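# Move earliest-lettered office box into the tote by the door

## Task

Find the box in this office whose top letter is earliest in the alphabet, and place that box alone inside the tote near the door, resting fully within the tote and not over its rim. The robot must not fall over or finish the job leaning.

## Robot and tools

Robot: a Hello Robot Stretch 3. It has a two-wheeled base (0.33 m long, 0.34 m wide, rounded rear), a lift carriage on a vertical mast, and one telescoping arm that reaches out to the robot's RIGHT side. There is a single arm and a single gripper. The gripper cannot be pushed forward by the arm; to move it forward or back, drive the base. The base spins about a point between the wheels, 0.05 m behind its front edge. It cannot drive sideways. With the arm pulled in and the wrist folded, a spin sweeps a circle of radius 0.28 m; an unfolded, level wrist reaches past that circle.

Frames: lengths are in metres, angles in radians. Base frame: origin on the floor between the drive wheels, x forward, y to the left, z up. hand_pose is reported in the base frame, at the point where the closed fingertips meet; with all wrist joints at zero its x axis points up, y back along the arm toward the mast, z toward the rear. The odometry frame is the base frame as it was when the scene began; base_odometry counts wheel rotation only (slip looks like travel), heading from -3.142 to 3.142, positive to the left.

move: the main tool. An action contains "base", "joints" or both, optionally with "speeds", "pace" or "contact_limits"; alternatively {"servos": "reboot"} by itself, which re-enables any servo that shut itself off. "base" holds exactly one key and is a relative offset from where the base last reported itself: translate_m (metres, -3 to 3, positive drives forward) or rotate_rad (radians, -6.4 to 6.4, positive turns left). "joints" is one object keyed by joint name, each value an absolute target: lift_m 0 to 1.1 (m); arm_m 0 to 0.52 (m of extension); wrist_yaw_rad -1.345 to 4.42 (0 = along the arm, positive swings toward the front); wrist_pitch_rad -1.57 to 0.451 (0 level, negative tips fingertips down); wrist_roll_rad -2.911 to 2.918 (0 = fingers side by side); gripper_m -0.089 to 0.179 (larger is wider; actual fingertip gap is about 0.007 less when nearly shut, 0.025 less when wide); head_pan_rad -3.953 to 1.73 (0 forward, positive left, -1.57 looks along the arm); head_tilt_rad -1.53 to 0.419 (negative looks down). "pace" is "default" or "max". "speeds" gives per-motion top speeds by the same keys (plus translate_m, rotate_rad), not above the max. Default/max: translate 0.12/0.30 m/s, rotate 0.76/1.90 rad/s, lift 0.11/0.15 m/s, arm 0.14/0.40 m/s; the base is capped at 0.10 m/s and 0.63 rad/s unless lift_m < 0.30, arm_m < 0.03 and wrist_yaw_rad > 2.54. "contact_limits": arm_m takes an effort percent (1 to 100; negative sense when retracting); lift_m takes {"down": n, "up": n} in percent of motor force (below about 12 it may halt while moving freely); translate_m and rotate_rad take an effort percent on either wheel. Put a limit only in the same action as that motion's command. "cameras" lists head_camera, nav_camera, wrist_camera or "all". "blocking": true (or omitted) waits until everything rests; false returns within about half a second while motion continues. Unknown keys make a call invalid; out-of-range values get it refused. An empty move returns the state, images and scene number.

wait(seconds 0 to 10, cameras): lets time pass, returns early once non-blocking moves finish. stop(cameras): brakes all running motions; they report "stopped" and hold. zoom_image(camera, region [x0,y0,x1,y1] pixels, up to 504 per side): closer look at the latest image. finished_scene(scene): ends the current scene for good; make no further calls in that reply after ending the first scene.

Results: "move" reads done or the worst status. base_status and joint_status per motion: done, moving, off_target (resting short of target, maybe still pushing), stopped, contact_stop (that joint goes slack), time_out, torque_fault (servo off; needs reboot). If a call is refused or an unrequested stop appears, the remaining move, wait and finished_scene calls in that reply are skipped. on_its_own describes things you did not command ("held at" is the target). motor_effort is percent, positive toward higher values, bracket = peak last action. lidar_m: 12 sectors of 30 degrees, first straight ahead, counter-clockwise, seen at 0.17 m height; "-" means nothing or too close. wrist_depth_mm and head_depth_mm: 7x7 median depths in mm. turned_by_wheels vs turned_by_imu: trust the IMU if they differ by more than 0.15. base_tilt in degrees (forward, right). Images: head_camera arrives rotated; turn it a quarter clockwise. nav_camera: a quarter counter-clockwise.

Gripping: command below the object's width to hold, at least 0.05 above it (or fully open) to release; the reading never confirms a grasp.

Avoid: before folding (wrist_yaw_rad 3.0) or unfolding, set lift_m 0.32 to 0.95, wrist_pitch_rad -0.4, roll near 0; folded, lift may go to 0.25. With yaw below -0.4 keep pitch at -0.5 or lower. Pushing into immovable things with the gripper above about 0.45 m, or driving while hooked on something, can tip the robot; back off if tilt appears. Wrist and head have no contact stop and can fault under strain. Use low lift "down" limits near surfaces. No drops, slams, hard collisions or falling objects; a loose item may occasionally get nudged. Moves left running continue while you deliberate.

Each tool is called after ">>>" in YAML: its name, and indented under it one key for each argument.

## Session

>>> move:
  joints: {"head_pan_rad":0,"head_tilt_rad":-0.4,"lift_m":0.29}
  pace: "max"
  cameras: ["nav_camera","head_camera"]

>>> move:
  joints: {"head_pan_rad":-1.2}
  pace: "max"
  cameras: ["nav_camera","head_camera"]

>>> move:
  joints: {"head_pan_rad":-2.5}
  pace: "max"
  cameras: ["nav_camera","head_camera"]

>>> move:
  joints: {"head_pan_rad":1.2}
  pace: "max"
  cameras: ["nav_camera","head_camera"]

Scene clock: 1.07 s.
move: done
base_odometry: x=+0.000 y=+0.000 heading=+0.000
turned_by_wheels: +0.000
turned_by_imu: +0.000
base_tilt: forward=+0.9 right=-0.2
lidar_m: 0.73 0.74 0.91 1.57 1.58 1.10 1.00 1.01 1.26 1.55 1.23 0.80
head_depth_mm: 612 667 712 772 844 916 1014 / 605 648 700 758 828 910 1016 / 603 644 691 750 815 894 994 / 598 640 687 741 808 884 984 / 594 635 680 738 803 874 968 / 588 630 673 726 789 864 957 / 585 623 672 722 786 860 945
base_status: not commanded
joint_positions: lift_m=+0.290 arm_m=+0.002 wrist_yaw_rad=+3.032 wrist_pitch_rad=-0.536 wrist_roll_rad=+0.000 gripper_m=+0.037 head_pan_rad=+0.000 head_tilt_rad=-0.399
joint_status: all done
measured_speeds: all 0
motor_effort: left_wheel=-0.5(0.8) right_wheel=+2.1(2.6) lift_m=+21.0(25.1) arm_m=-7.0(7.3) wrist_yaw_rad=+1.0(1.4) wrist_pitch_rad=+2.3(2.8) wrist_roll_rad=+0.9(1.1) gripper_m=+0.4(0.9) head_pan_rad=+0.6(1.6) head_tilt_rad=-2.1(3.9)
hand_pose: x=+0.0014 y=+0.0601 z=+0.2772 quat_wxyz=(+0.224, +0.691, +0.150, +0.671) (m; base frame)
wrist_depth_mm: - 141 - - - - 729 / 963 155 955 - - - - / 808 176 202 812 817 795 - / 645 623 202 658 655 649 647 / 541 544 219 541 542 538 544 / 462 286 128 271 447 465 466 / 254 260 247 252 390 409 411
pictures: head_camera (sideways), nav_camera (sideways)
Images, in order (width x height): head_camera 896x504, nav_camera 672x504.

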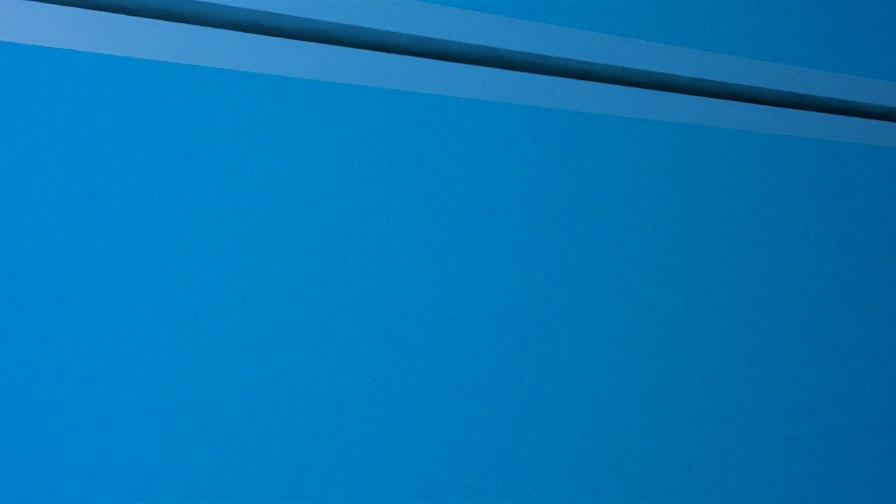

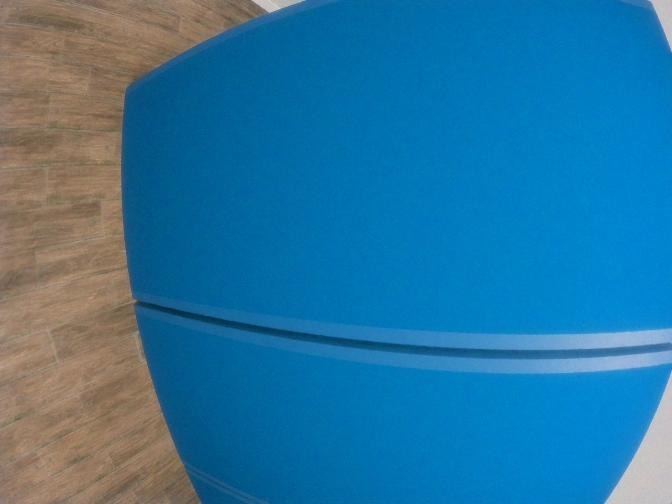

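Scene clock: 2.03 s.
move: done
base_odometry: x=+0.000 y=+0.000 heading=+0.000
turned_by_wheels: +0.000
turned_by_imu: +0.000
base_tilt: forward=+1.0 right=-0.2
lidar_m: 0.73 0.74 0.91 1.57 1.58 1.10 1.00 1.01 1.25 1.55 1.23 0.80
head_depth_mm: 1810 1917 1990 2180 2219 1789 1460 / 1850 1976 1969 1866 2278 1760 1447 / 1909 2014 1966 2234 2209 1775 1446 / 1935 2078 1947 2319 2179 1764 1435 / 1794 1892 1838 2143 2144 1753 1431 / 1434 1503 1576 1662 1746 1684 1444 / 1203 1242 1295 1349 1414 1482 1411
base_status: not commanded
joint_positions: lift_m=+0.290 arm_m=+0.002 wrist_yaw_rad=+3.032 wrist_pitch_rad=-0.536 wrist_roll_rad=+0.000 gripper_m=+0.037 head_pan_rad=-1.226 head_tilt_rad=-0.400
joint_status: all done
measured_speeds: all 0
motor_effort: left_wheel=-0.6(0.7) right_wheel=+2.1(3.0) lift_m=+23.5(23.6) arm_m=-9.3(9.3) wrist_yaw_rad=+1.1(1.3) wrist_pitch_rad=+2.5(2.8) wrist_roll_rad=+0.7(1.0) gripper_m=-0.1(1.2) head_pan_rad=+0.1(5.4) head_tilt_rad=-1.2(2.8)
hand_pose: x=+0.0014 y=+0.0601 z=+0.2772 quat_wxyz=(+0.224, +0.691, +0.150, +0.671) (m; base frame)
wrist_depth_mm: - 140 - - - - 737 / 949 155 925 - - - - / 814 177 202 803 802 787 - / 654 626 200 645 656 645 649 / 545 541 220 546 545 542 542 / 464 289 127 273 454 465 464 / 253 259 248 254 393 408 409
pictures: head_camera (sideways), nav_camera (sideways)
Images, in order (width x height): head_camera 896x504, nav_camera 672x504.

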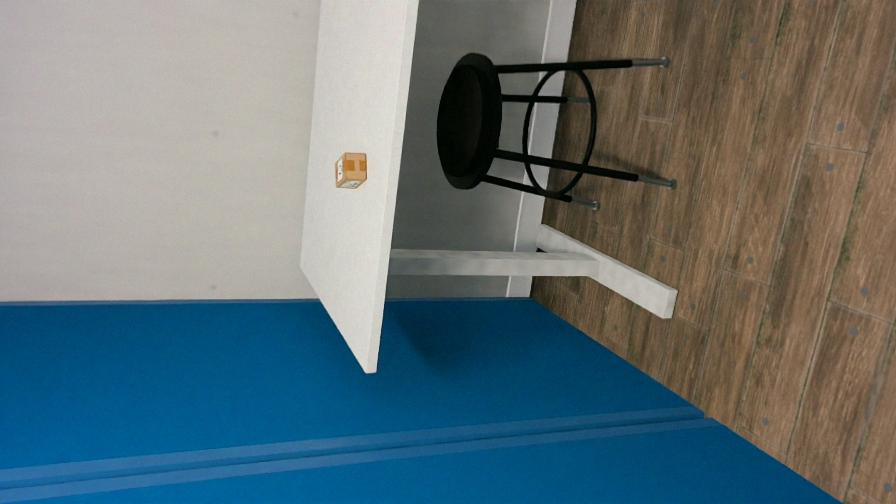

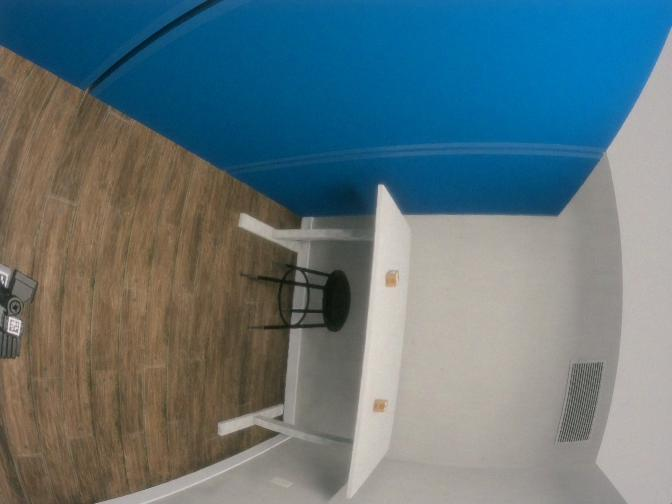

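Scene clock: 3.03 s.
move: done
base_odometry: x=+0.000 y=+0.000 heading=+0.000
turned_by_wheels: +0.000
turned_by_imu: +0.000
base_tilt: forward=+0.9 right=-0.2
lidar_m: 0.73 0.74 0.91 1.57 1.58 1.09 1.00 1.01 1.25 1.55 1.23 0.80
head_depth_mm: 848 900 946 1012 1083 1163 1260 / 889 940 1007 1069 1147 1248 1334 / 931 994 1052 1141 1229 1333 1402 / 982 1038 1119 1204 1315 1430 1443 / 1035 1115 1205 1291 1411 1553 1430 / 1095 1174 1276 1384 1529 1653 1445 / 1162 1264 1370 1485 1665 1740 1436
base_status: not commanded
joint_positions: lift_m=+0.290 arm_m=+0.002 wrist_yaw_rad=+3.032 wrist_pitch_rad=-0.536 wrist_roll_rad=+0.000 gripper_m=+0.037 head_pan_rad=-2.543 head_tilt_rad=-0.400
joint_status: all done
measured_speeds: all 0
motor_effort: left_wheel=-0.5(0.7) right_wheel=+2.3(2.6) lift_m=+26.1(26.3) arm_m=-11.0(11.5) wrist_yaw_rad=+1.0(1.1) wrist_pitch_rad=+2.6(3.0) wrist_roll_rad=+0.6(1.0) gripper_m=+0.0(1.1) head_pan_rad=+2.9(5.1) head_tilt_rad=-1.9(2.8)
hand_pose: x=+0.0014 y=+0.0601 z=+0.2772 quat_wxyz=(+0.224, +0.691, +0.150, +0.671) (m; base frame)
wrist_depth_mm: - 140 - - - - 720 / 954 155 970 - - - - / 801 177 203 802 816 782 - / 639 629 202 651 649 636 637 / 546 538 220 544 546 546 541 / 464 287 128 272 455 468 469 / 253 260 248 254 391 412 410
pictures: head_camera (sideways), nav_camera (sideways)
Images, in order (width x height): head_camera 896x504, nav_camera 672x504.

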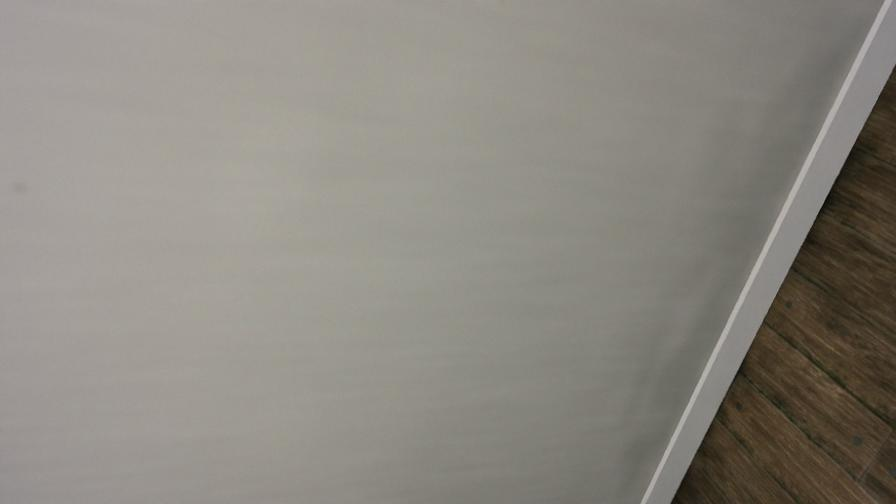

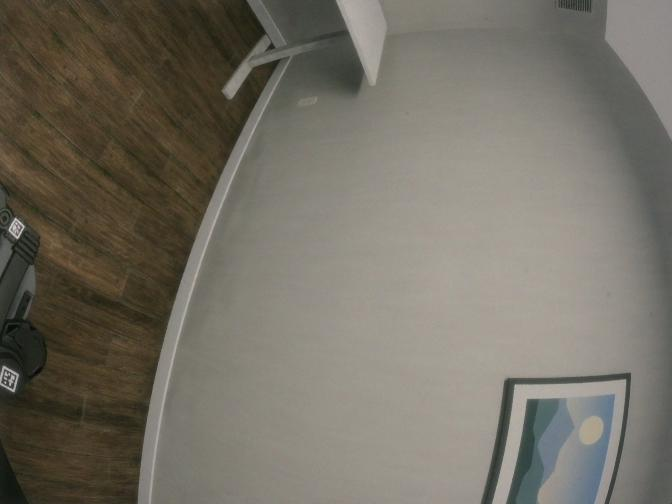

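Scene clock: 6.00 s.
move: done
base_odometry: x=+0.000 y=+0.000 heading=+0.000
turned_by_wheels: +0.000
turned_by_imu: +0.000
base_tilt: forward=+0.8 right=-0.3
lidar_m: 0.73 0.74 0.91 1.57 1.59 1.10 1.00 1.01 1.25 1.55 1.22 0.80
head_depth_mm: 1734 1869 2040 2257 2321 1717 1211 / 1654 1777 1928 2100 2220 1770 1449 / 1573 1674 1828 1975 2118 1772 1456 / 1513 1616 1729 1880 2018 1762 1438 / 1453 1540 1660 1814 1942 1756 1436 / 1381 1479 1582 1707 1831 1764 1427 / 1349 1416 1496 1618 1707 1734 1436
base_status: not commanded
joint_positions: lift_m=+0.290 arm_m=+0.002 wrist_yaw_rad=+3.032 wrist_pitch_rad=-0.536 wrist_roll_rad=+0.000 gripper_m=+0.037 head_pan_rad=+1.216 head_tilt_rad=-0.400
joint_status: all done
measured_speeds: translate_m=+0.000 rotate_rad=+0.000 lift_m=+0.000 arm_m=+0.000 wrist_yaw_rad=+0.000 wrist_pitch_rad=+0.000 wrist_roll_rad=+0.000 head_pan_rad=-0.024 head_tilt_rad=+0.000
motor_effort: left_wheel=-0.6(0.8) right_wheel=+1.8(2.6) lift_m=+32.0(32.2) arm_m=-16.8(17.1) wrist_yaw_rad=+0.7(1.4) wrist_pitch_rad=+2.8(2.9) wrist_roll_rad=+0.8(1.1) gripper_m=-0.3(1.6) head_pan_rad=-3.7(6.2) head_tilt_rad=-1.8(3.7)
hand_pose: x=+0.0014 y=+0.0601 z=+0.2772 quat_wxyz=(+0.224, +0.691, +0.150, +0.671) (m; base frame)
wrist_depth_mm: - 140 - - - - 717 / 935 155 956 - - - - / 820 177 202 814 803 817 - / 658 619 201 647 644 642 641 / 547 540 220 541 539 536 545 / 465 288 128 273 458 466 473 / 253 259 248 254 391 417 407
pictures: head_camera (sideways), nav_camera (sideways)
Images, in order (width x height): head_camera 896x504, nav_camera 672x504.

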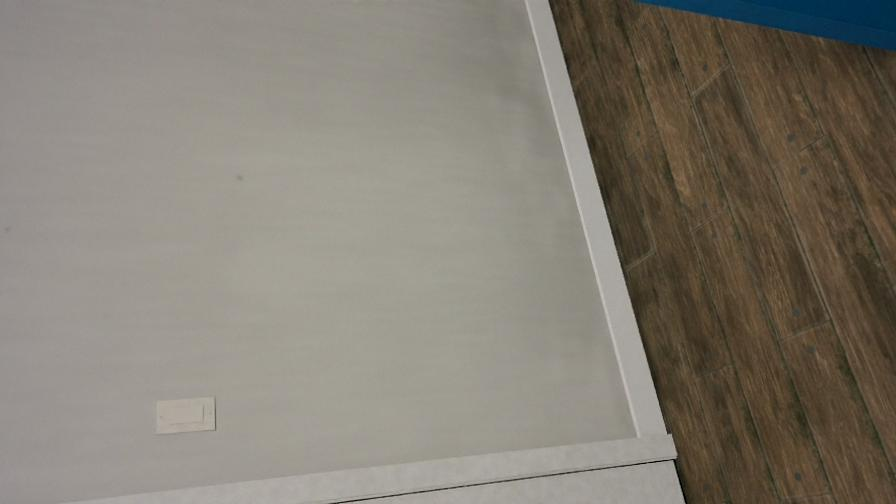

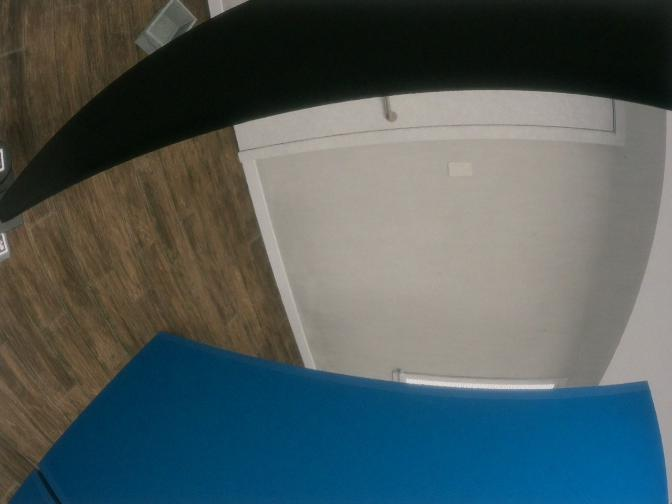

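>>> move:
  joints: {"head_pan_rad":-1.55,"head_tilt_rad":-0.35}
  pace: "max"
  cameras: ["head_camera"]

Scene clock: 16.13 s.
move: done
base_odometry: x=+0.000 y=+0.000 heading=+0.000
turned_by_wheels: +0.000
turned_by_imu: +0.001
base_tilt: forward=+0.9 right=-0.1
lidar_m: 0.73 0.74 0.91 1.57 1.59 1.09 1.00 1.01 1.25 1.55 1.23 0.80
head_depth_mm: 1912 2025 2153 1834 2308 1885 1509 / 1923 2044 2125 2313 2435 1887 1503 / 1891 2000 2108 2321 2384 1867 1504 / 1875 2005 2079 2273 2334 1858 1494 / 1867 1973 2077 1734 2350 1843 1486 / 1868 1989 2050 1753 2320 1791 1490 / 1852 1961 2054 1788 2152 1848 1502
base_status: not commanded
joint_positions: lift_m=+0.290 arm_m=+0.002 wrist_yaw_rad=+3.032 wrist_pitch_rad=-0.536 wrist_roll_rad=+0.000 gripper_m=+0.037 head_pan_rad=-1.566 head_tilt_rad=-0.351
joint_status: all done
measured_speeds: translate_m=+0.000 rotate_rad=+0.000 lift_m=+0.000 arm_m=+0.000 wrist_yaw_rad=+0.000 wrist_pitch_rad=+0.000 wrist_roll_rad=+0.000 head_pan_rad=+0.024 head_tilt_rad=+0.000
motor_effort: left_wheel=-0.5(0.7) right_wheel=+2.1(2.8) lift_m=+31.7(32.2) arm_m=-21.9(22.7) wrist_yaw_rad=+0.5(1.4) wrist_pitch_rad=+2.5(3.0) wrist_roll_rad=+0.8(1.1) gripper_m=-0.1(1.3) head_pan_rad=+2.1(4.9) head_tilt_rad=+3.8(6.7)
hand_pose: x=+0.0014 y=+0.0601 z=+0.2772 quat_wxyz=(+0.224, +0.691, +0.150, +0.671) (m; base frame)
wrist_depth_mm: - 141 - - - - 732 / 944 155 930 - - - - / 798 177 202 804 806 799 - / 649 628 201 647 648 651 646 / 547 545 219 537 539 542 537 / 465 287 128 272 453 465 469 / 251 258 247 253 391 412 410
pictures: head_camera (sideways)
Images, in order (width x height): head_camera 896x504.

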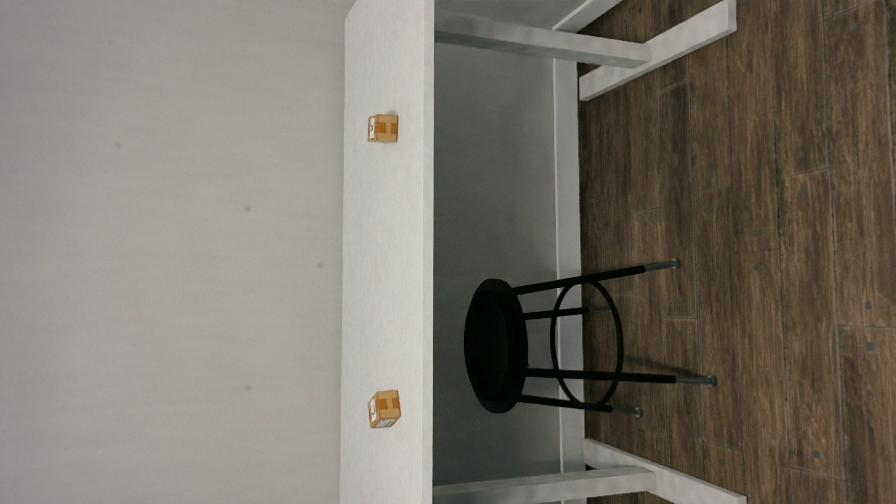

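>>> zoom_image:
  camera: "head_camera"
  region: [362, 108, 402, 148]

>>> zoom_image:
  camera: "head_camera"
  region: [362, 388, 402, 428]

Scaled by 12.600 from the camera's 896x504 image, which has a finer 1280x720 frame.

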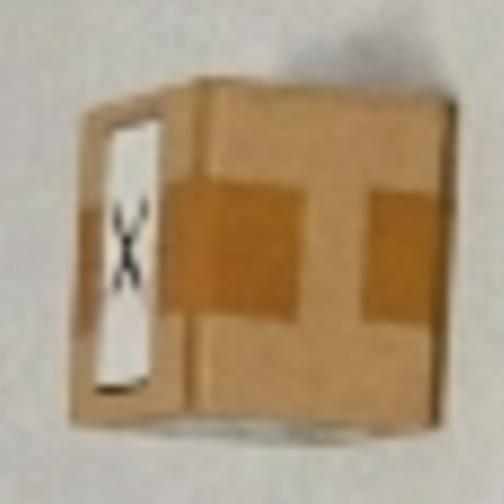

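Scaled by 12.600 from the camera's 896x504 image, which has a finer 1280x720 frame.

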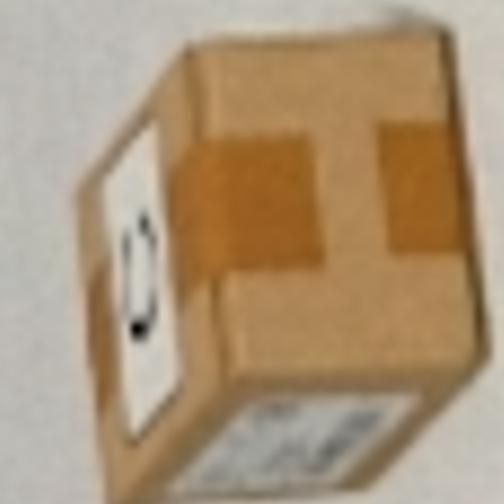

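>>> move:
  base: {"rotate_rad":1.32}
  pace: "max"

>>> move:
  base: {"translate_m":1.18}
  pace: "max"

>>> move:
  base: {"rotate_rad":-1.107}
  pace: "max"

>>> move:
  base: {"translate_m":0.9}
  joints: {"head_pan_rad":0.4,"head_tilt_rad":-0.4}
  pace: "max"

>>> move:
  base: {"rotate_rad":-1.05}
  pace: "max"
  cameras: ["nav_camera"]

Scene clock: 26.97 s.
move: done
base_odometry: x=+0.000 y=+0.000 heading=+1.320
turned_by_wheels: +1.320
turned_by_imu: +1.315
base_tilt: forward=+0.9 right=-0.2
lidar_m: 1.61 1.57 1.29 1.01 1.01 1.08 1.62 1.79 0.94 0.74 0.73 0.79
head_depth_mm: 707 758 815 878 952 1046 1150 / 682 730 783 836 914 994 1095 / 673 712 760 808 877 950 1038 / 639 682 726 785 843 913 986 / 624 658 702 750 806 869 941 / 602 639 680 724 770 836 898 / 588 620 658 700 747 801 865
base_status: done
joint_positions: lift_m=+0.290 arm_m=+0.002 wrist_yaw_rad=+3.032 wrist_pitch_rad=-0.536 wrist_roll_rad=+0.000 gripper_m=+0.037 head_pan_rad=-1.550 head_tilt_rad=-0.349
joint_status: not commanded
measured_speeds: all 0
motor_effort: left_wheel=-6.6(17.8) right_wheel=+8.6(16.5) lift_m=+29.6(32.0) arm_m=-21.6(22.9) wrist_yaw_rad=+0.8(1.2) wrist_pitch_rad=+2.4(3.0) wrist_roll_rad=+0.7(1.0) gripper_m=-0.9(1.5) head_pan_rad=+2.4(4.0) head_tilt_rad=+3.6(4.4)
hand_pose: x=+0.0014 y=+0.0601 z=+0.2772 quat_wxyz=(+0.224, +0.691, +0.150, +0.671) (m; base frame)
wrist_depth_mm: - 140 156 - - - - / - 154 947 - - - - / 760 177 202 811 796 789 799 / 647 617 201 639 663 647 655 / 545 544 222 544 533 538 537 / 466 288 128 276 450 463 468 / 254 260 247 254 389 410 408
pictures: none

Scene clock: 32.27 s.
move: done
base_odometry: x=+0.293 y=+1.143 heading=+1.320
turned_by_wheels: +0.000
turned_by_imu: -0.001
base_tilt: forward=+1.1 right=-0.2
lidar_m: 0.52 0.52 0.54 0.80 1.47 1.58 2.36 0.72 0.52 0.71 1.43 0.66
head_depth_mm: 658 677 694 713 735 761 784 / 3265 3386 3615 3153 888 915 955 / 3161 3357 3518 3494 2482 1868 1505 / 3012 3181 3415 3569 2482 1872 1500 / 2919 3133 3234 3468 2440 1866 1493 / 2834 2975 3093 3279 2458 1850 1488 / 2760 2892 3092 3216 2442 1846 1491
base_status: done
joint_positions: lift_m=+0.290 arm_m=+0.002 wrist_yaw_rad=+3.032 wrist_pitch_rad=-0.536 wrist_roll_rad=+0.000 gripper_m=+0.037 head_pan_rad=-1.550 head_tilt_rad=-0.349
joint_status: not commanded
measured_speeds: all 0
motor_effort: left_wheel=+6.6(12.4) right_wheel=+2.0(19.9) lift_m=+23.1(29.7) arm_m=-17.7(22.0) wrist_yaw_rad=+0.7(1.4) wrist_pitch_rad=+2.8(3.0) wrist_roll_rad=+0.8(1.1) gripper_m=-1.3(1.3) head_pan_rad=+3.1(4.1) head_tilt_rad=+1.5(3.9)
hand_pose: x=+0.0014 y=+0.0601 z=+0.2772 quat_wxyz=(+0.224, +0.691, +0.150, +0.671) (m; base frame)
wrist_depth_mm: - 140 - - - - - / - 155 952 - - - - / 805 177 202 809 730 - - / 650 628 201 648 645 601 - / 545 546 221 538 540 548 483 / 475 289 127 274 453 469 466 / 252 259 247 253 391 411 412
pictures: none

Scene clock: 34.07 s.
move: done
base_odometry: x=+0.293 y=+1.143 heading=+0.213
turned_by_wheels: -1.107
turned_by_imu: -1.102
base_tilt: forward=+1.0 right=-0.2
lidar_m: 1.63 0.69 0.53 0.52 0.55 0.76 1.47 1.55 2.24 0.83 0.52 0.67
head_depth_mm: 2771 2933 3096 3179 2521 1886 1519 / 2803 2946 3038 3236 2495 1872 1514 / 2775 2911 3125 3320 2489 1876 1503 / 1500 1615 1778 1939 2174 1810 1512 / 937 980 1037 1100 1156 1240 1331 / 679 706 730 758 794 826 869 / 537 552 566 584 603 622 647
base_status: done
joint_positions: lift_m=+0.290 arm_m=+0.002 wrist_yaw_rad=+3.032 wrist_pitch_rad=-0.536 wrist_roll_rad=+0.000 gripper_m=+0.037 head_pan_rad=-1.550 head_tilt_rad=-0.349
joint_status: not commanded
measured_speeds: all 0
motor_effort: left_wheel=+8.4(18.0) right_wheel=-9.0(15.1) lift_m=+20.7(23.3) arm_m=-21.7(22.2) wrist_yaw_rad=+0.9(1.2) wrist_pitch_rad=+2.8(3.0) wrist_roll_rad=+0.9(1.0) gripper_m=-0.1(1.0) head_pan_rad=+2.3(3.7) head_tilt_rad=+0.7(2.5)
hand_pose: x=+0.0014 y=+0.0601 z=+0.2772 quat_wxyz=(+0.224, +0.691, +0.150, +0.671) (m; base frame)
wrist_depth_mm: - 140 152 - - - - / - 154 161 - - - - / - 169 174 - - - - / 630 609 197 618 618 637 655 / 542 544 220 541 543 542 538 / 470 288 127 272 454 468 463 / 255 259 247 254 389 406 412
pictures: none

Scene clock: 38.43 s.
move: done
base_odometry: x=+1.173 y=+1.334 heading=+0.213
turned_by_wheels: +0.000
turned_by_imu: -0.001
base_tilt: forward=+1.0 right=+0.0
lidar_m: 1.46 0.62 0.47 0.46 0.49 0.70 2.36 0.67 0.53 1.39 3.10 2.45
head_depth_mm: 1436 1653 1936 2341 2255 1773 1457 / 1091 1218 1354 1624 1872 1769 1449 / 901 981 1073 1183 1362 1543 1434 / 759 819 881 962 1056 1178 1307 / 659 700 745 801 845 950 1048 / 581 597 630 671 723 789 863 / 518 548 579 613 650 689 736
base_status: done
joint_positions: lift_m=+0.290 arm_m=+0.002 wrist_yaw_rad=+3.032 wrist_pitch_rad=-0.536 wrist_roll_rad=+0.000 gripper_m=+0.037 head_pan_rad=+0.402 head_tilt_rad=-0.400
joint_status: all done
measured_speeds: all 0
motor_effort: left_wheel=+8.4(18.5) right_wheel=-1.7(11.6) lift_m=+21.6(21.8) arm_m=-15.6(22.0) wrist_yaw_rad=+0.5(1.4) wrist_pitch_rad=+2.1(3.1) wrist_roll_rad=+0.8(1.1) gripper_m=+0.0(1.5) head_pan_rad=-2.1(4.7) head_tilt_rad=-1.7(4.1)
hand_pose: x=+0.0014 y=+0.0601 z=+0.2772 quat_wxyz=(+0.224, +0.691, +0.150, +0.671) (m; base frame)
wrist_depth_mm: - 140 152 - - - - / - 153 160 - - - - / - 169 175 - - - - / - 200 198 631 626 624 623 / 539 548 220 538 543 541 547 / 468 288 128 272 451 466 467 / 252 260 246 255 392 410 412
pictures: none

Scene clock: 40.20 s.
move: done
base_odometry: x=+1.173 y=+1.334 heading=-0.836
turned_by_wheels: -1.050
turned_by_imu: -1.044
base_tilt: forward=+0.9 right=-0.1
lidar_m: 3.09 2.44 1.43 0.61 0.47 0.46 0.49 0.71 2.36 0.66 0.53 1.38
head_depth_mm: 2791 3004 3338 3283 2309 1777 1436 / 2594 2870 3114 3223 2305 1773 1441 / 2512 2711 2506 2921 2268 1750 1454 / 2375 2551 2457 2916 2272 1765 1439 / 2270 2416 2437 2719 2280 1755 1436 / 2154 2298 2125 2648 2260 1767 1444 / 2072 2182 2080 2462 2106 1735 1427
base_status: done
joint_positions: lift_m=+0.290 arm_m=+0.002 wrist_yaw_rad=+3.032 wrist_pitch_rad=-0.536 wrist_roll_rad=+0.000 gripper_m=+0.037 head_pan_rad=+0.400 head_tilt_rad=-0.400
joint_status: not commanded
measured_speeds: all 0
motor_effort: left_wheel=+10.6(18.0) right_wheel=-8.0(15.1) lift_m=+22.7(22.7) arm_m=-21.2(21.2) wrist_yaw_rad=+0.9(1.4) wrist_pitch_rad=+2.9(2.9) wrist_roll_rad=+0.9(1.0) gripper_m=+0.8(1.4) head_pan_rad=-3.3(4.1) head_tilt_rad=-1.8(3.2)
hand_pose: x=+0.0014 y=+0.0601 z=+0.2772 quat_wxyz=(+0.224, +0.691, +0.150, +0.671) (m; base frame)
wrist_depth_mm: - 140 151 - - - - / - 154 161 - - - - / - 169 178 799 804 807 801 / - 201 200 644 640 640 644 / 449 514 220 545 538 542 550 / 450 287 128 273 459 465 472 / 254 260 248 252 392 413 408
pictures: nav_camera (sideways)
Images, in order (width x height): nav_camera 672x504.

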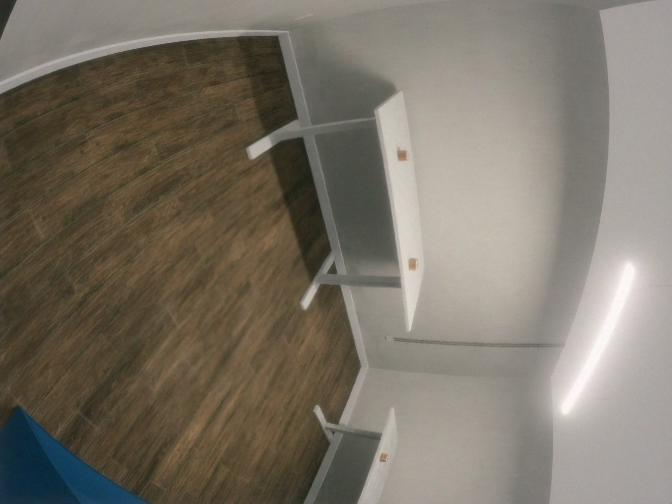

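>>> move:
  base: {"translate_m":1.45}
  joints: {"head_pan_rad":0.8,"head_tilt_rad":-0.4}
  pace: "max"
  cameras: ["nav_camera","head_camera"]

>>> move:
  joints: {"head_pan_rad":-0.5,"head_tilt_rad":-0.35}
  pace: "max"
  cameras: ["head_camera"]

Scene clock: 49.53 s.
move: done
base_odometry: x=+2.145 y=+0.258 heading=-0.836
turned_by_wheels: +0.000
turned_by_imu: -0.001
base_tilt: forward=+0.9 right=-0.2
lidar_m: 2.12 1.21 1.59 1.41 1.69 1.65 1.76 1.18 0.99 1.49 1.49 1.71
head_depth_mm: 1411 1512 1623 1199 1897 1775 1436 / 1390 1489 1599 1132 1896 1777 1453 / 1377 1466 1568 1123 1419 1586 1433 / 1378 1454 1559 1109 1852 1753 1441 / 1363 1450 1537 1030 1810 1780 1422 / 1339 1428 1508 1100 1818 1759 1437 / 1327 1424 1498 1098 1766 1754 1429
base_status: done
joint_positions: lift_m=+0.290 arm_m=+0.002 wrist_yaw_rad=+3.032 wrist_pitch_rad=-0.536 wrist_roll_rad=+0.000 gripper_m=+0.037 head_pan_rad=+0.802 head_tilt_rad=-0.400
joint_status: all done
measured_speeds: all 0
motor_effort: left_wheel=+6.2(20.8) right_wheel=-1.9(10.1) lift_m=+26.9(27.1) arm_m=-21.7(22.4) wrist_yaw_rad=+0.4(1.4) wrist_pitch_rad=+2.7(3.0) wrist_roll_rad=+0.9(1.1) gripper_m=+0.2(1.4) head_pan_rad=-1.7(4.2) head_tilt_rad=-0.8(2.6)
hand_pose: x=+0.0014 y=+0.0601 z=+0.2772 quat_wxyz=(+0.224, +0.691, +0.150, +0.671) (m; base frame)
wrist_depth_mm: - 140 - - - - - / - 155 934 - - - - / 791 176 201 806 806 805 818 / 648 628 200 646 657 652 639 / 540 543 219 557 553 535 548 / 466 288 128 273 453 466 464 / 253 258 246 251 394 407 412
pictures: head_camera (sideways), nav_camera (sideways)
Images, in order (width x height): head_camera 896x504, nav_camera 672x504.

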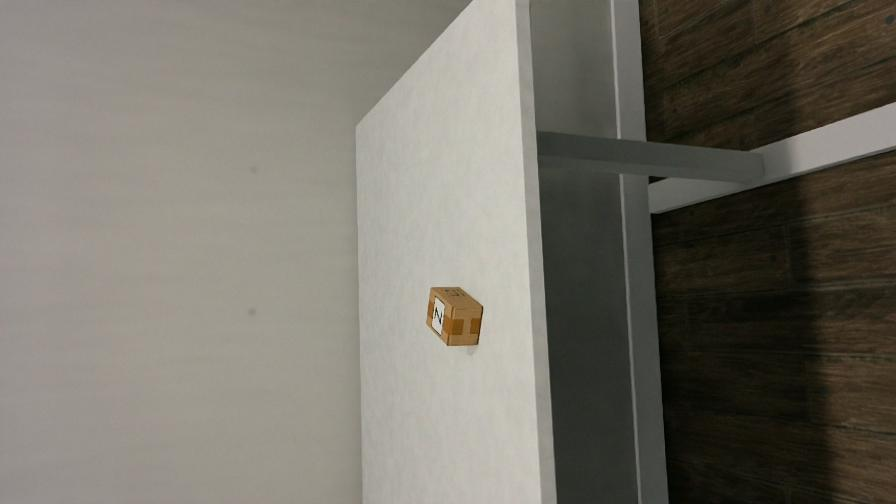

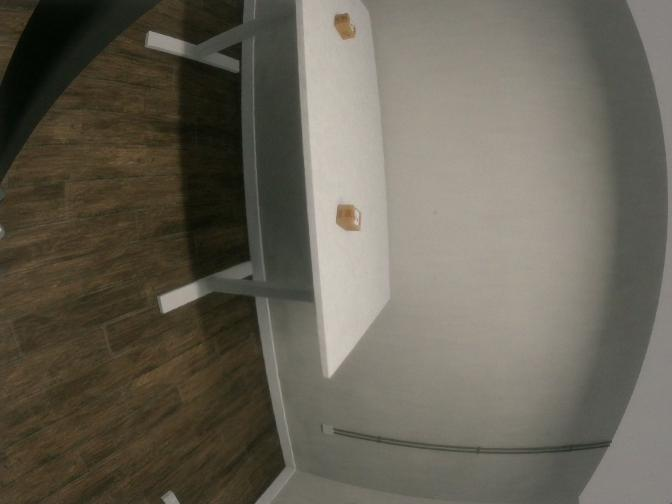

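Scene clock: 50.53 s.
move: done
base_odometry: x=+2.145 y=+0.258 heading=-0.836
turned_by_wheels: +0.000
turned_by_imu: +0.000
base_tilt: forward=+1.0 right=-0.1
lidar_m: 2.13 1.21 1.59 1.42 1.69 1.65 1.75 1.18 0.99 1.49 1.49 1.71
head_depth_mm: 1782 1879 2009 1679 2213 1891 1512 / 1781 1892 2015 1656 2260 1890 1496 / 1796 1918 2034 1661 2268 1847 1494 / 1854 1925 2076 1629 2329 1856 1501 / 1846 1968 2111 1751 2338 1855 1499 / 1867 2009 2117 1755 2355 1833 1480 / 1911 2017 2152 2281 2460 1847 1470
base_status: not commanded
joint_positions: lift_m=+0.290 arm_m=+0.002 wrist_yaw_rad=+3.032 wrist_pitch_rad=-0.536 wrist_roll_rad=+0.000 gripper_m=+0.037 head_pan_rad=-0.530 head_tilt_rad=-0.353
joint_status: all done
measured_speeds: all 0
motor_effort: left_wheel=+6.3(6.3) right_wheel=-1.9(2.4) lift_m=+27.4(27.5) arm_m=-21.1(22.1) wrist_yaw_rad=+0.9(1.3) wrist_pitch_rad=+2.7(2.9) wrist_roll_rad=+1.0(1.1) gripper_m=-0.8(1.2) head_pan_rad=-0.7(5.1) head_tilt_rad=+3.4(6.6)
hand_pose: x=+0.0014 y=+0.0601 z=+0.2772 quat_wxyz=(+0.224, +0.691, +0.150, +0.671) (m; base frame)
wrist_depth_mm: - 140 - - - - - / - 155 932 - - - - / 805 177 202 789 812 798 806 / 641 617 201 646 641 642 652 / 545 539 220 539 549 535 543 / 467 289 128 277 453 465 466 / 254 259 248 255 391 407 406
pictures: head_camera (sideways)
Images, in order (width x height): head_camera 896x504.

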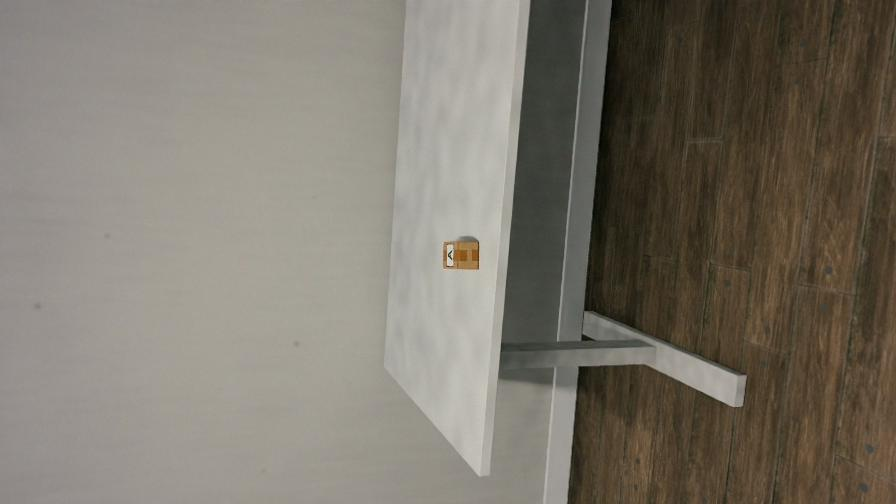

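>>> zoom_image:
  camera: "head_camera"
  region: [436, 232, 484, 280]

>>> move:
  joints: {"head_pan_rad":1.4,"head_tilt_rad":-0.4}
  pace: "max"
  cameras: ["head_camera"]

>>> move:
  joints: {"head_pan_rad":-0.1,"head_tilt_rad":-0.35}
  pace: "max"
  cameras: ["head_camera"]

Scaled by 10.500 from the camera's 896x504 image, which has a finer 1280x720 frame.

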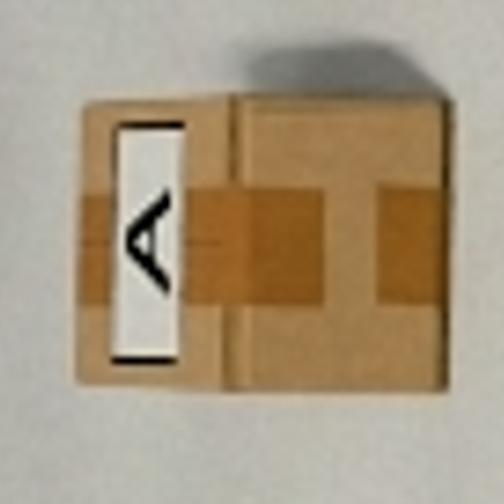

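Scene clock: 53.73 s.
move: done
base_odometry: x=+2.145 y=+0.258 heading=-0.836
turned_by_wheels: +0.000
turned_by_imu: +0.000
base_tilt: forward=+0.8 right=-0.2
lidar_m: 2.12 1.21 1.59 1.42 1.69 1.65 1.76 1.18 0.99 1.48 1.49 1.71
head_depth_mm: 1357 1443 1531 1142 1711 1803 1447 / 1430 1507 1595 1134 1827 1790 1454 / 1494 1595 1670 1128 1937 1780 1445 / 1594 1687 1765 1130 2078 1783 1438 / 1655 1778 1855 1202 1710 1713 1443 / 1766 1913 2052 1278 2254 1761 1427 / 1864 1968 2128 2153 2242 1763 1431
base_status: not commanded
joint_positions: lift_m=+0.290 arm_m=+0.002 wrist_yaw_rad=+3.032 wrist_pitch_rad=-0.536 wrist_roll_rad=+0.000 gripper_m=+0.037 head_pan_rad=+1.443 head_tilt_rad=-0.396
joint_status: all done
measured_speeds: all 0
motor_effort: left_wheel=+6.1(6.4) right_wheel=-2.0(2.5) lift_m=+29.0(29.2) arm_m=-21.2(21.9) wrist_yaw_rad=+1.0(1.2) wrist_pitch_rad=+2.5(2.8) wrist_roll_rad=+0.9(1.0) gripper_m=+0.8(1.3) head_pan_rad=-2.3(4.5) head_tilt_rad=-1.1(4.2)
hand_pose: x=+0.0014 y=+0.0601 z=+0.2772 quat_wxyz=(+0.224, +0.691, +0.150, +0.671) (m; base frame)
wrist_depth_mm: - 140 - - - - - / - 155 942 - - - - / 806 177 202 806 809 781 800 / 642 632 201 646 653 655 651 / 549 544 220 545 544 538 542 / 463 288 128 273 458 466 473 / 251 259 248 253 392 411 412
pictures: head_camera (sideways)
Images, in order (width x height): head_camera 896x504.

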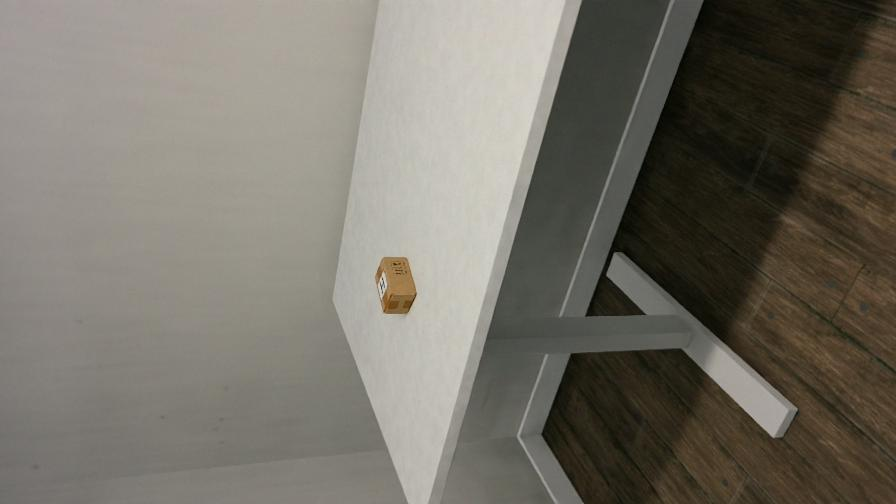

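Scene clock: 54.80 s.
move: done
base_odometry: x=+2.145 y=+0.258 heading=-0.836
turned_by_wheels: +0.000
turned_by_imu: +0.000
base_tilt: forward=+1.0 right=-0.1
lidar_m: 2.11 1.21 1.59 1.41 1.69 1.65 1.76 1.18 0.99 1.48 1.49 1.71
head_depth_mm: 1805 1930 2060 1659 2205 1883 1512 / 1914 2024 2122 1665 2267 1854 1504 / 2016 2131 2270 2355 2453 1882 1501 / 2109 2266 2411 2557 2474 1857 1488 / 2240 2373 2509 2673 2435 1850 1494 / 2052 2155 2278 2407 2380 1853 1487 / 1830 1932 2031 2100 2187 1825 1485
base_status: not commanded
joint_positions: lift_m=+0.290 arm_m=+0.002 wrist_yaw_rad=+3.032 wrist_pitch_rad=-0.536 wrist_roll_rad=+0.000 gripper_m=+0.037 head_pan_rad=-0.114 head_tilt_rad=-0.353
joint_status: all done
measured_speeds: all 0
motor_effort: left_wheel=+6.3(6.4) right_wheel=-1.6(2.6) lift_m=+29.5(29.6) arm_m=-21.5(21.6) wrist_yaw_rad=+0.7(1.4) wrist_pitch_rad=+2.6(2.9) wrist_roll_rad=+0.8(1.0) gripper_m=-0.5(1.0) head_pan_rad=-0.6(4.9) head_tilt_rad=+3.8(6.0)
hand_pose: x=+0.0014 y=+0.0601 z=+0.2772 quat_wxyz=(+0.224, +0.691, +0.150, +0.671) (m; base frame)
wrist_depth_mm: - 140 - - - - - / - 156 933 - - - - / 822 176 202 813 801 801 805 / 645 621 200 652 645 649 647 / 541 548 219 539 536 540 541 / 465 285 128 273 455 470 464 / 254 259 247 253 389 404 411
pictures: head_camera (sideways)
Images, in order (width x height): head_camera 896x504.

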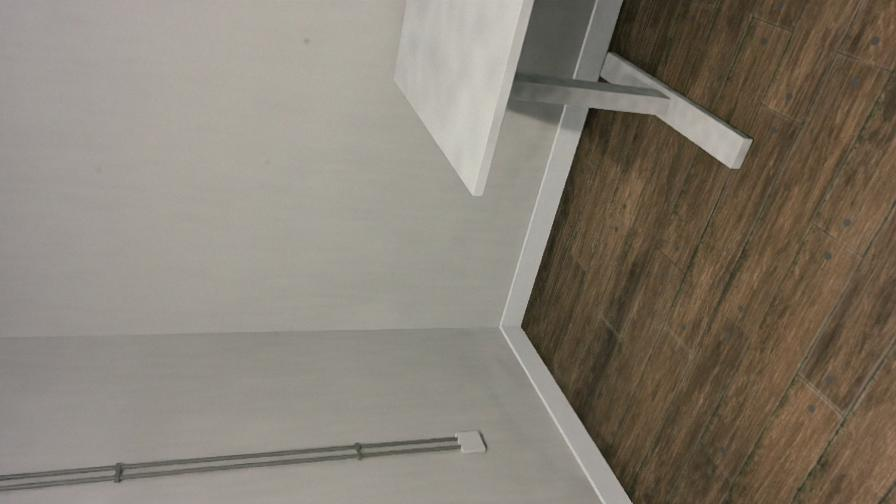

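>>> move:
  base: {"rotate_rad":-0.396}
  joints: {"head_pan_rad":-1.57,"head_tilt_rad":-0.6,"wrist_pitch_rad":-0.4}
  pace: "max"

>>> move:
  base: {"translate_m":0.76}
  pace: "max"

>>> move:
  base: {"rotate_rad":1.445}
  joints: {"lift_m":0.9}
  pace: "max"

>>> move:
  joints: {"wrist_yaw_rad":0,"gripper_m":0.15}
  pace: "max"
  cameras: ["wrist_camera","nav_camera"]

Scene clock: 72.57 s.
move: done
base_odometry: x=+2.145 y=+0.258 heading=-1.231
turned_by_wheels: -0.396
turned_by_imu: -0.393
base_tilt: forward=+0.9 right=-0.2
lidar_m: 1.71 1.92 1.21 1.59 1.79 1.66 1.66 1.18 1.19 0.99 1.48 1.79
head_depth_mm: 1178 1152 1417 1342 1598 1428 1264 / 1206 1139 1448 1339 1629 1445 1265 / 1010 1024 1420 1286 1648 1476 1271 / 860 932 1042 1196 1400 1469 1264 / 1288 1128 1563 1382 1675 1465 1266 / 1315 1224 1600 1423 1684 1489 1263 / 1349 1213 1648 1432 1662 1481 1264
base_status: done
joint_positions: lift_m=+0.290 arm_m=+0.002 wrist_yaw_rad=+3.032 wrist_pitch_rad=-0.422 wrist_roll_rad=+0.000 gripper_m=+0.037 head_pan_rad=-1.600 head_tilt_rad=-0.597
joint_status: all done
measured_speeds: all 0
motor_effort: left_wheel=+9.5(16.0) right_wheel=-9.4(15.6) lift_m=+31.6(31.7) arm_m=-21.8(22.1) wrist_yaw_rad=+0.8(1.1) wrist_pitch_rad=+4.0(5.6) wrist_roll_rad=+0.7(1.1) gripper_m=+0.5(1.1) head_pan_rad=+2.1(6.5) head_tilt_rad=-3.3(4.5)
hand_pose: x=+0.0032 y=+0.0759 z=+0.3018 quat_wxyz=(+0.186, +0.698, +0.110, +0.683) (m; base frame)
wrist_depth_mm: - 137 - - - - - / - 145 - - - - - / - 160 906 - - - - / 784 717 206 775 772 786 776 / 620 602 199 632 638 624 620 / 522 520 128 307 510 522 516 / 450 290 254 282 422 441 450
pictures: none

Scene clock: 76.43 s.
move: done
base_odometry: x=+2.398 y=-0.459 heading=-1.231
turned_by_wheels: +0.000
turned_by_imu: +0.000
base_tilt: forward=+1.0 right=-0.2
lidar_m: 0.96 1.53 1.45 1.07 1.62 1.87 2.39 1.80 1.22 1.19 1.26 1.37
head_depth_mm: 1306 1231 1572 1381 1683 1473 1258 / 1338 1229 1590 1435 1682 1476 1264 / 1370 1342 1627 1497 1688 1479 1256 / 1219 1218 1512 1500 1646 1479 1257 / 1021 1124 1266 1450 1652 1464 1262 / 1481 1444 1742 1935 1720 1476 1255 / 1516 1443 1801 1128 1752 1478 1259
base_status: done
joint_positions: lift_m=+0.290 arm_m=+0.002 wrist_yaw_rad=+3.032 wrist_pitch_rad=-0.421 wrist_roll_rad=+0.000 gripper_m=+0.037 head_pan_rad=-1.571 head_tilt_rad=-0.600
joint_status: not commanded
measured_speeds: all 0
motor_effort: left_wheel=+7.4(16.5) right_wheel=+0.8(12.5) lift_m=+25.5(31.8) arm_m=-21.8(22.6) wrist_yaw_rad=+0.7(1.4) wrist_pitch_rad=+3.4(4.1) wrist_roll_rad=+0.7(1.1) gripper_m=+0.3(1.4) head_pan_rad=+3.0(4.5) head_tilt_rad=-2.7(4.7)
hand_pose: x=+0.0032 y=+0.0760 z=+0.3021 quat_wxyz=(+0.185, +0.698, +0.110, +0.683) (m; base frame)
wrist_depth_mm: - 137 - - - - - / - 145 - - - - - / - 160 924 - - - - / 773 707 205 765 778 780 784 / 617 602 198 636 629 618 633 / 524 519 127 313 508 530 522 / 448 292 253 282 428 448 445
pictures: none

Scene clock: 81.30 s.
move: done
base_odometry: x=+2.398 y=-0.459 heading=+0.213
turned_by_wheels: +1.445
turned_by_imu: +1.440
base_tilt: forward=+1.1 right=-0.2
lidar_m: 1.11 1.07 1.87 2.39 1.83 1.22 1.21 1.19 1.40 0.96 0.96 1.48
head_depth_mm: 1138 1243 1320 1005 796 1536 - / 1144 1257 1340 1009 795 1513 - / 1160 1280 1355 1005 794 1476 - / 1173 1283 1358 993 819 1513 - / 1190 1294 1354 998 841 1472 - / 1212 1332 1395 1002 840 1431 1247 / 1216 1350 1505 996 863 1471 1258
base_status: done
joint_positions: lift_m=+0.900 arm_m=+0.002 wrist_yaw_rad=+3.032 wrist_pitch_rad=-0.419 wrist_roll_rad=+0.000 gripper_m=+0.037 head_pan_rad=-1.570 head_tilt_rad=-0.601
joint_status: all done
measured_speeds: all 0
motor_effort: left_wheel=-8.0(15.6) right_wheel=+9.6(15.7) lift_m=+31.0(34.2) arm_m=-20.7(22.6) wrist_yaw_rad=+0.4(1.3) wrist_pitch_rad=+3.3(3.9) wrist_roll_rad=+0.8(1.0) gripper_m=-0.3(1.9) head_pan_rad=+2.3(4.0) head_tilt_rad=-2.1(3.8)
hand_pose: x=+0.0032 y=+0.0762 z=+0.9124 quat_wxyz=(+0.185, +0.698, +0.109, +0.683) (m; base frame)
wrist_depth_mm: - 137 - - - - - / - 147 - - - - - / - 159 - - - - - / - - 205 - - - - / - - 199 - - - - / - - 128 - - - - / - - 252 - - - -
pictures: none

Scene clock: 83.13 s.
move: done
base_odometry: x=+2.398 y=-0.459 heading=+0.213
turned_by_wheels: +0.000
turned_by_imu: +0.000
base_tilt: forward=+0.8 right=-0.1
lidar_m: 1.12 1.07 1.87 2.39 1.83 1.22 1.22 1.19 1.40 0.96 0.96 1.48
head_depth_mm: 1132 1252 1314 1005 801 734 - / 1150 1259 1336 1006 792 450 - / 1164 1276 1341 999 795 284 - / 1181 1297 1366 997 795 428 1205 / 1190 1308 1349 1006 814 1406 1262 / 1198 1326 1407 994 839 1448 1230 / 1215 1340 1500 995 866 1466 1259
base_status: not commanded
joint_positions: lift_m=+0.900 arm_m=+0.002 wrist_yaw_rad=+0.003 wrist_pitch_rad=-0.419 wrist_roll_rad=+0.000 gripper_m=+0.150 head_pan_rad=-1.570 head_tilt_rad=-0.601
joint_status: all done
measured_speeds: all 0
motor_effort: left_wheel=-7.9(8.3) right_wheel=+9.6(10.4) lift_m=+29.9(30.9) arm_m=-19.1(20.6) wrist_yaw_rad=-2.1(6.6) wrist_pitch_rad=+3.1(3.8) wrist_roll_rad=+0.8(1.0) gripper_m=+0.3(93.4) head_pan_rad=+2.1(4.0) head_tilt_rad=-1.5(2.6)
hand_pose: x=-0.0208 y=-0.3709 z=+0.9124 quat_wxyz=(+0.692, +0.149, -0.691, -0.146) (m; base frame)
wrist_depth_mm: - - - - - - - / - - - - - - - / - - - - - - - / - - - 490 - - - / - - - - - 144 - / - 122 - - - 120 955 / - - - - - - 111
pictures: nav_camera (sideways), wrist_camera
Images, in order (width x height): nav_camera 672x504, wrist_camera 644x364.

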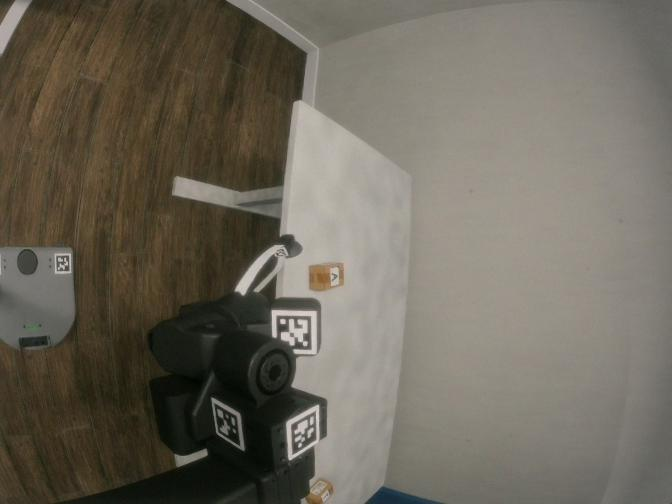

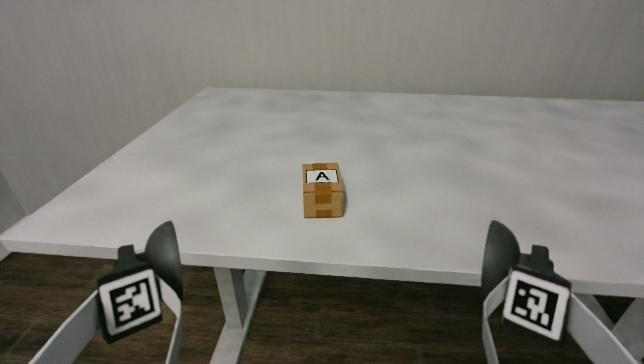

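>>> move:
  joints: {"arm_m":0.31,"lift_m":0.8}
  pace: "max"
  cameras: ["wrist_camera"]

Scene clock: 90.47 s.
move: done
base_odometry: x=+2.398 y=-0.459 heading=+0.213
turned_by_wheels: +0.000
turned_by_imu: +0.001
base_tilt: forward=+0.9 right=+0.0
lidar_m: 1.12 1.07 1.87 2.39 1.84 1.22 1.21 1.19 1.40 0.96 0.96 1.48
head_depth_mm: 1131 1251 1326 968 387 330 1187 / 1153 1261 1329 499 509 1474 1261 / 1154 1276 1339 498 517 1475 1268 / 1167 1298 1356 1001 816 1477 1264 / 1184 1308 1360 1003 844 1442 1250 / 1204 1321 1404 993 837 1432 1233 / 1231 1342 1502 996 866 1481 1257
base_status: not commanded
joint_positions: lift_m=+0.800 arm_m=+0.310 wrist_yaw_rad=+0.002 wrist_pitch_rad=-0.419 wrist_roll_rad=+0.000 gripper_m=+0.150 head_pan_rad=-1.570 head_tilt_rad=-0.601
joint_status: all done
measured_speeds: all 0
motor_effort: left_wheel=-8.1(8.2) right_wheel=+9.9(10.4) lift_m=+23.2(25.3) arm_m=+20.7(25.5) wrist_yaw_rad=-1.7(2.3) wrist_pitch_rad=+3.4(3.7) wrist_roll_rad=+0.8(1.1) gripper_m=+1.3(1.3) head_pan_rad=+2.4(4.1) head_tilt_rad=-1.0(1.7)
hand_pose: x=-0.0210 y=-0.6792 z=+0.8124 quat_wxyz=(+0.692, +0.148, -0.691, -0.147) (m; base frame)
wrist_depth_mm: - - - - - - - / - - - - - - - / - - - - - - - / - - - - - - - / - - - 228 - 144 - / - 122 - 205 - 120 - / - 115 - 175 - - 101
pictures: wrist_camera
Images, in order (width x height): wrist_camera 644x364.

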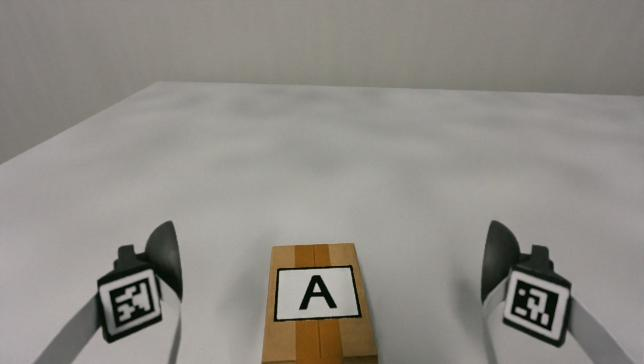

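>>> move:
  joints: {"arm_m":0.352,"lift_m":0.743}
  contact_limits: {"lift_m":{"down":20}}
  cameras: ["wrist_camera"]

Scene clock: 96.17 s.
move: done
base_odometry: x=+2.398 y=-0.459 heading=+0.213
turned_by_wheels: +0.000
turned_by_imu: +0.001
base_tilt: forward=+1.0 right=-0.2
lidar_m: 1.12 1.07 1.87 2.39 1.84 1.22 1.21 1.19 1.40 0.96 0.96 1.48
head_depth_mm: 1141 1237 1317 1011 731 378 330 / 1145 1261 1335 1001 549 1442 1271 / 1153 1280 1352 1004 580 1482 1258 / 1182 1300 1360 1006 790 1473 1263 / 1188 1315 1359 998 843 1434 1255 / 1202 1340 1407 997 842 1443 1232 / 1220 1341 1511 995 862 1457 1259
base_status: not commanded
joint_positions: lift_m=+0.743 arm_m=+0.352 wrist_yaw_rad=+0.002 wrist_pitch_rad=-0.419 wrist_roll_rad=+0.000 gripper_m=+0.150 head_pan_rad=-1.570 head_tilt_rad=-0.601
joint_status: all done
measured_speeds: all 0
motor_effort: left_wheel=-8.0(8.2) right_wheel=+9.9(10.2) lift_m=+20.0(28.6) arm_m=+21.3(25.2) wrist_yaw_rad=-1.4(2.0) wrist_pitch_rad=+3.1(3.7) wrist_roll_rad=+0.8(1.0) gripper_m=-0.2(1.3) head_pan_rad=+2.3(3.8) head_tilt_rad=+0.8(1.9)
contact_limits: lift_m down 20 (down: maximum 72; up: maximum 65)
hand_pose: x=-0.0210 y=-0.7212 z=+0.7554 quat_wxyz=(+0.692, +0.148, -0.691, -0.147) (m; base frame)
wrist_depth_mm: - - - - - - - / - - - - - - - / - - - - - - - / - - - - - - - / - - - 161 - 144 - / - 122 134 134 - 120 - / - 115 115 119 115 - 102
pictures: wrist_camera
Images, in order (width x height): wrist_camera 644x364.

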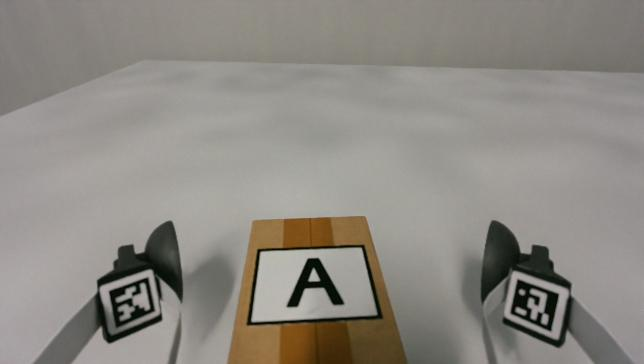

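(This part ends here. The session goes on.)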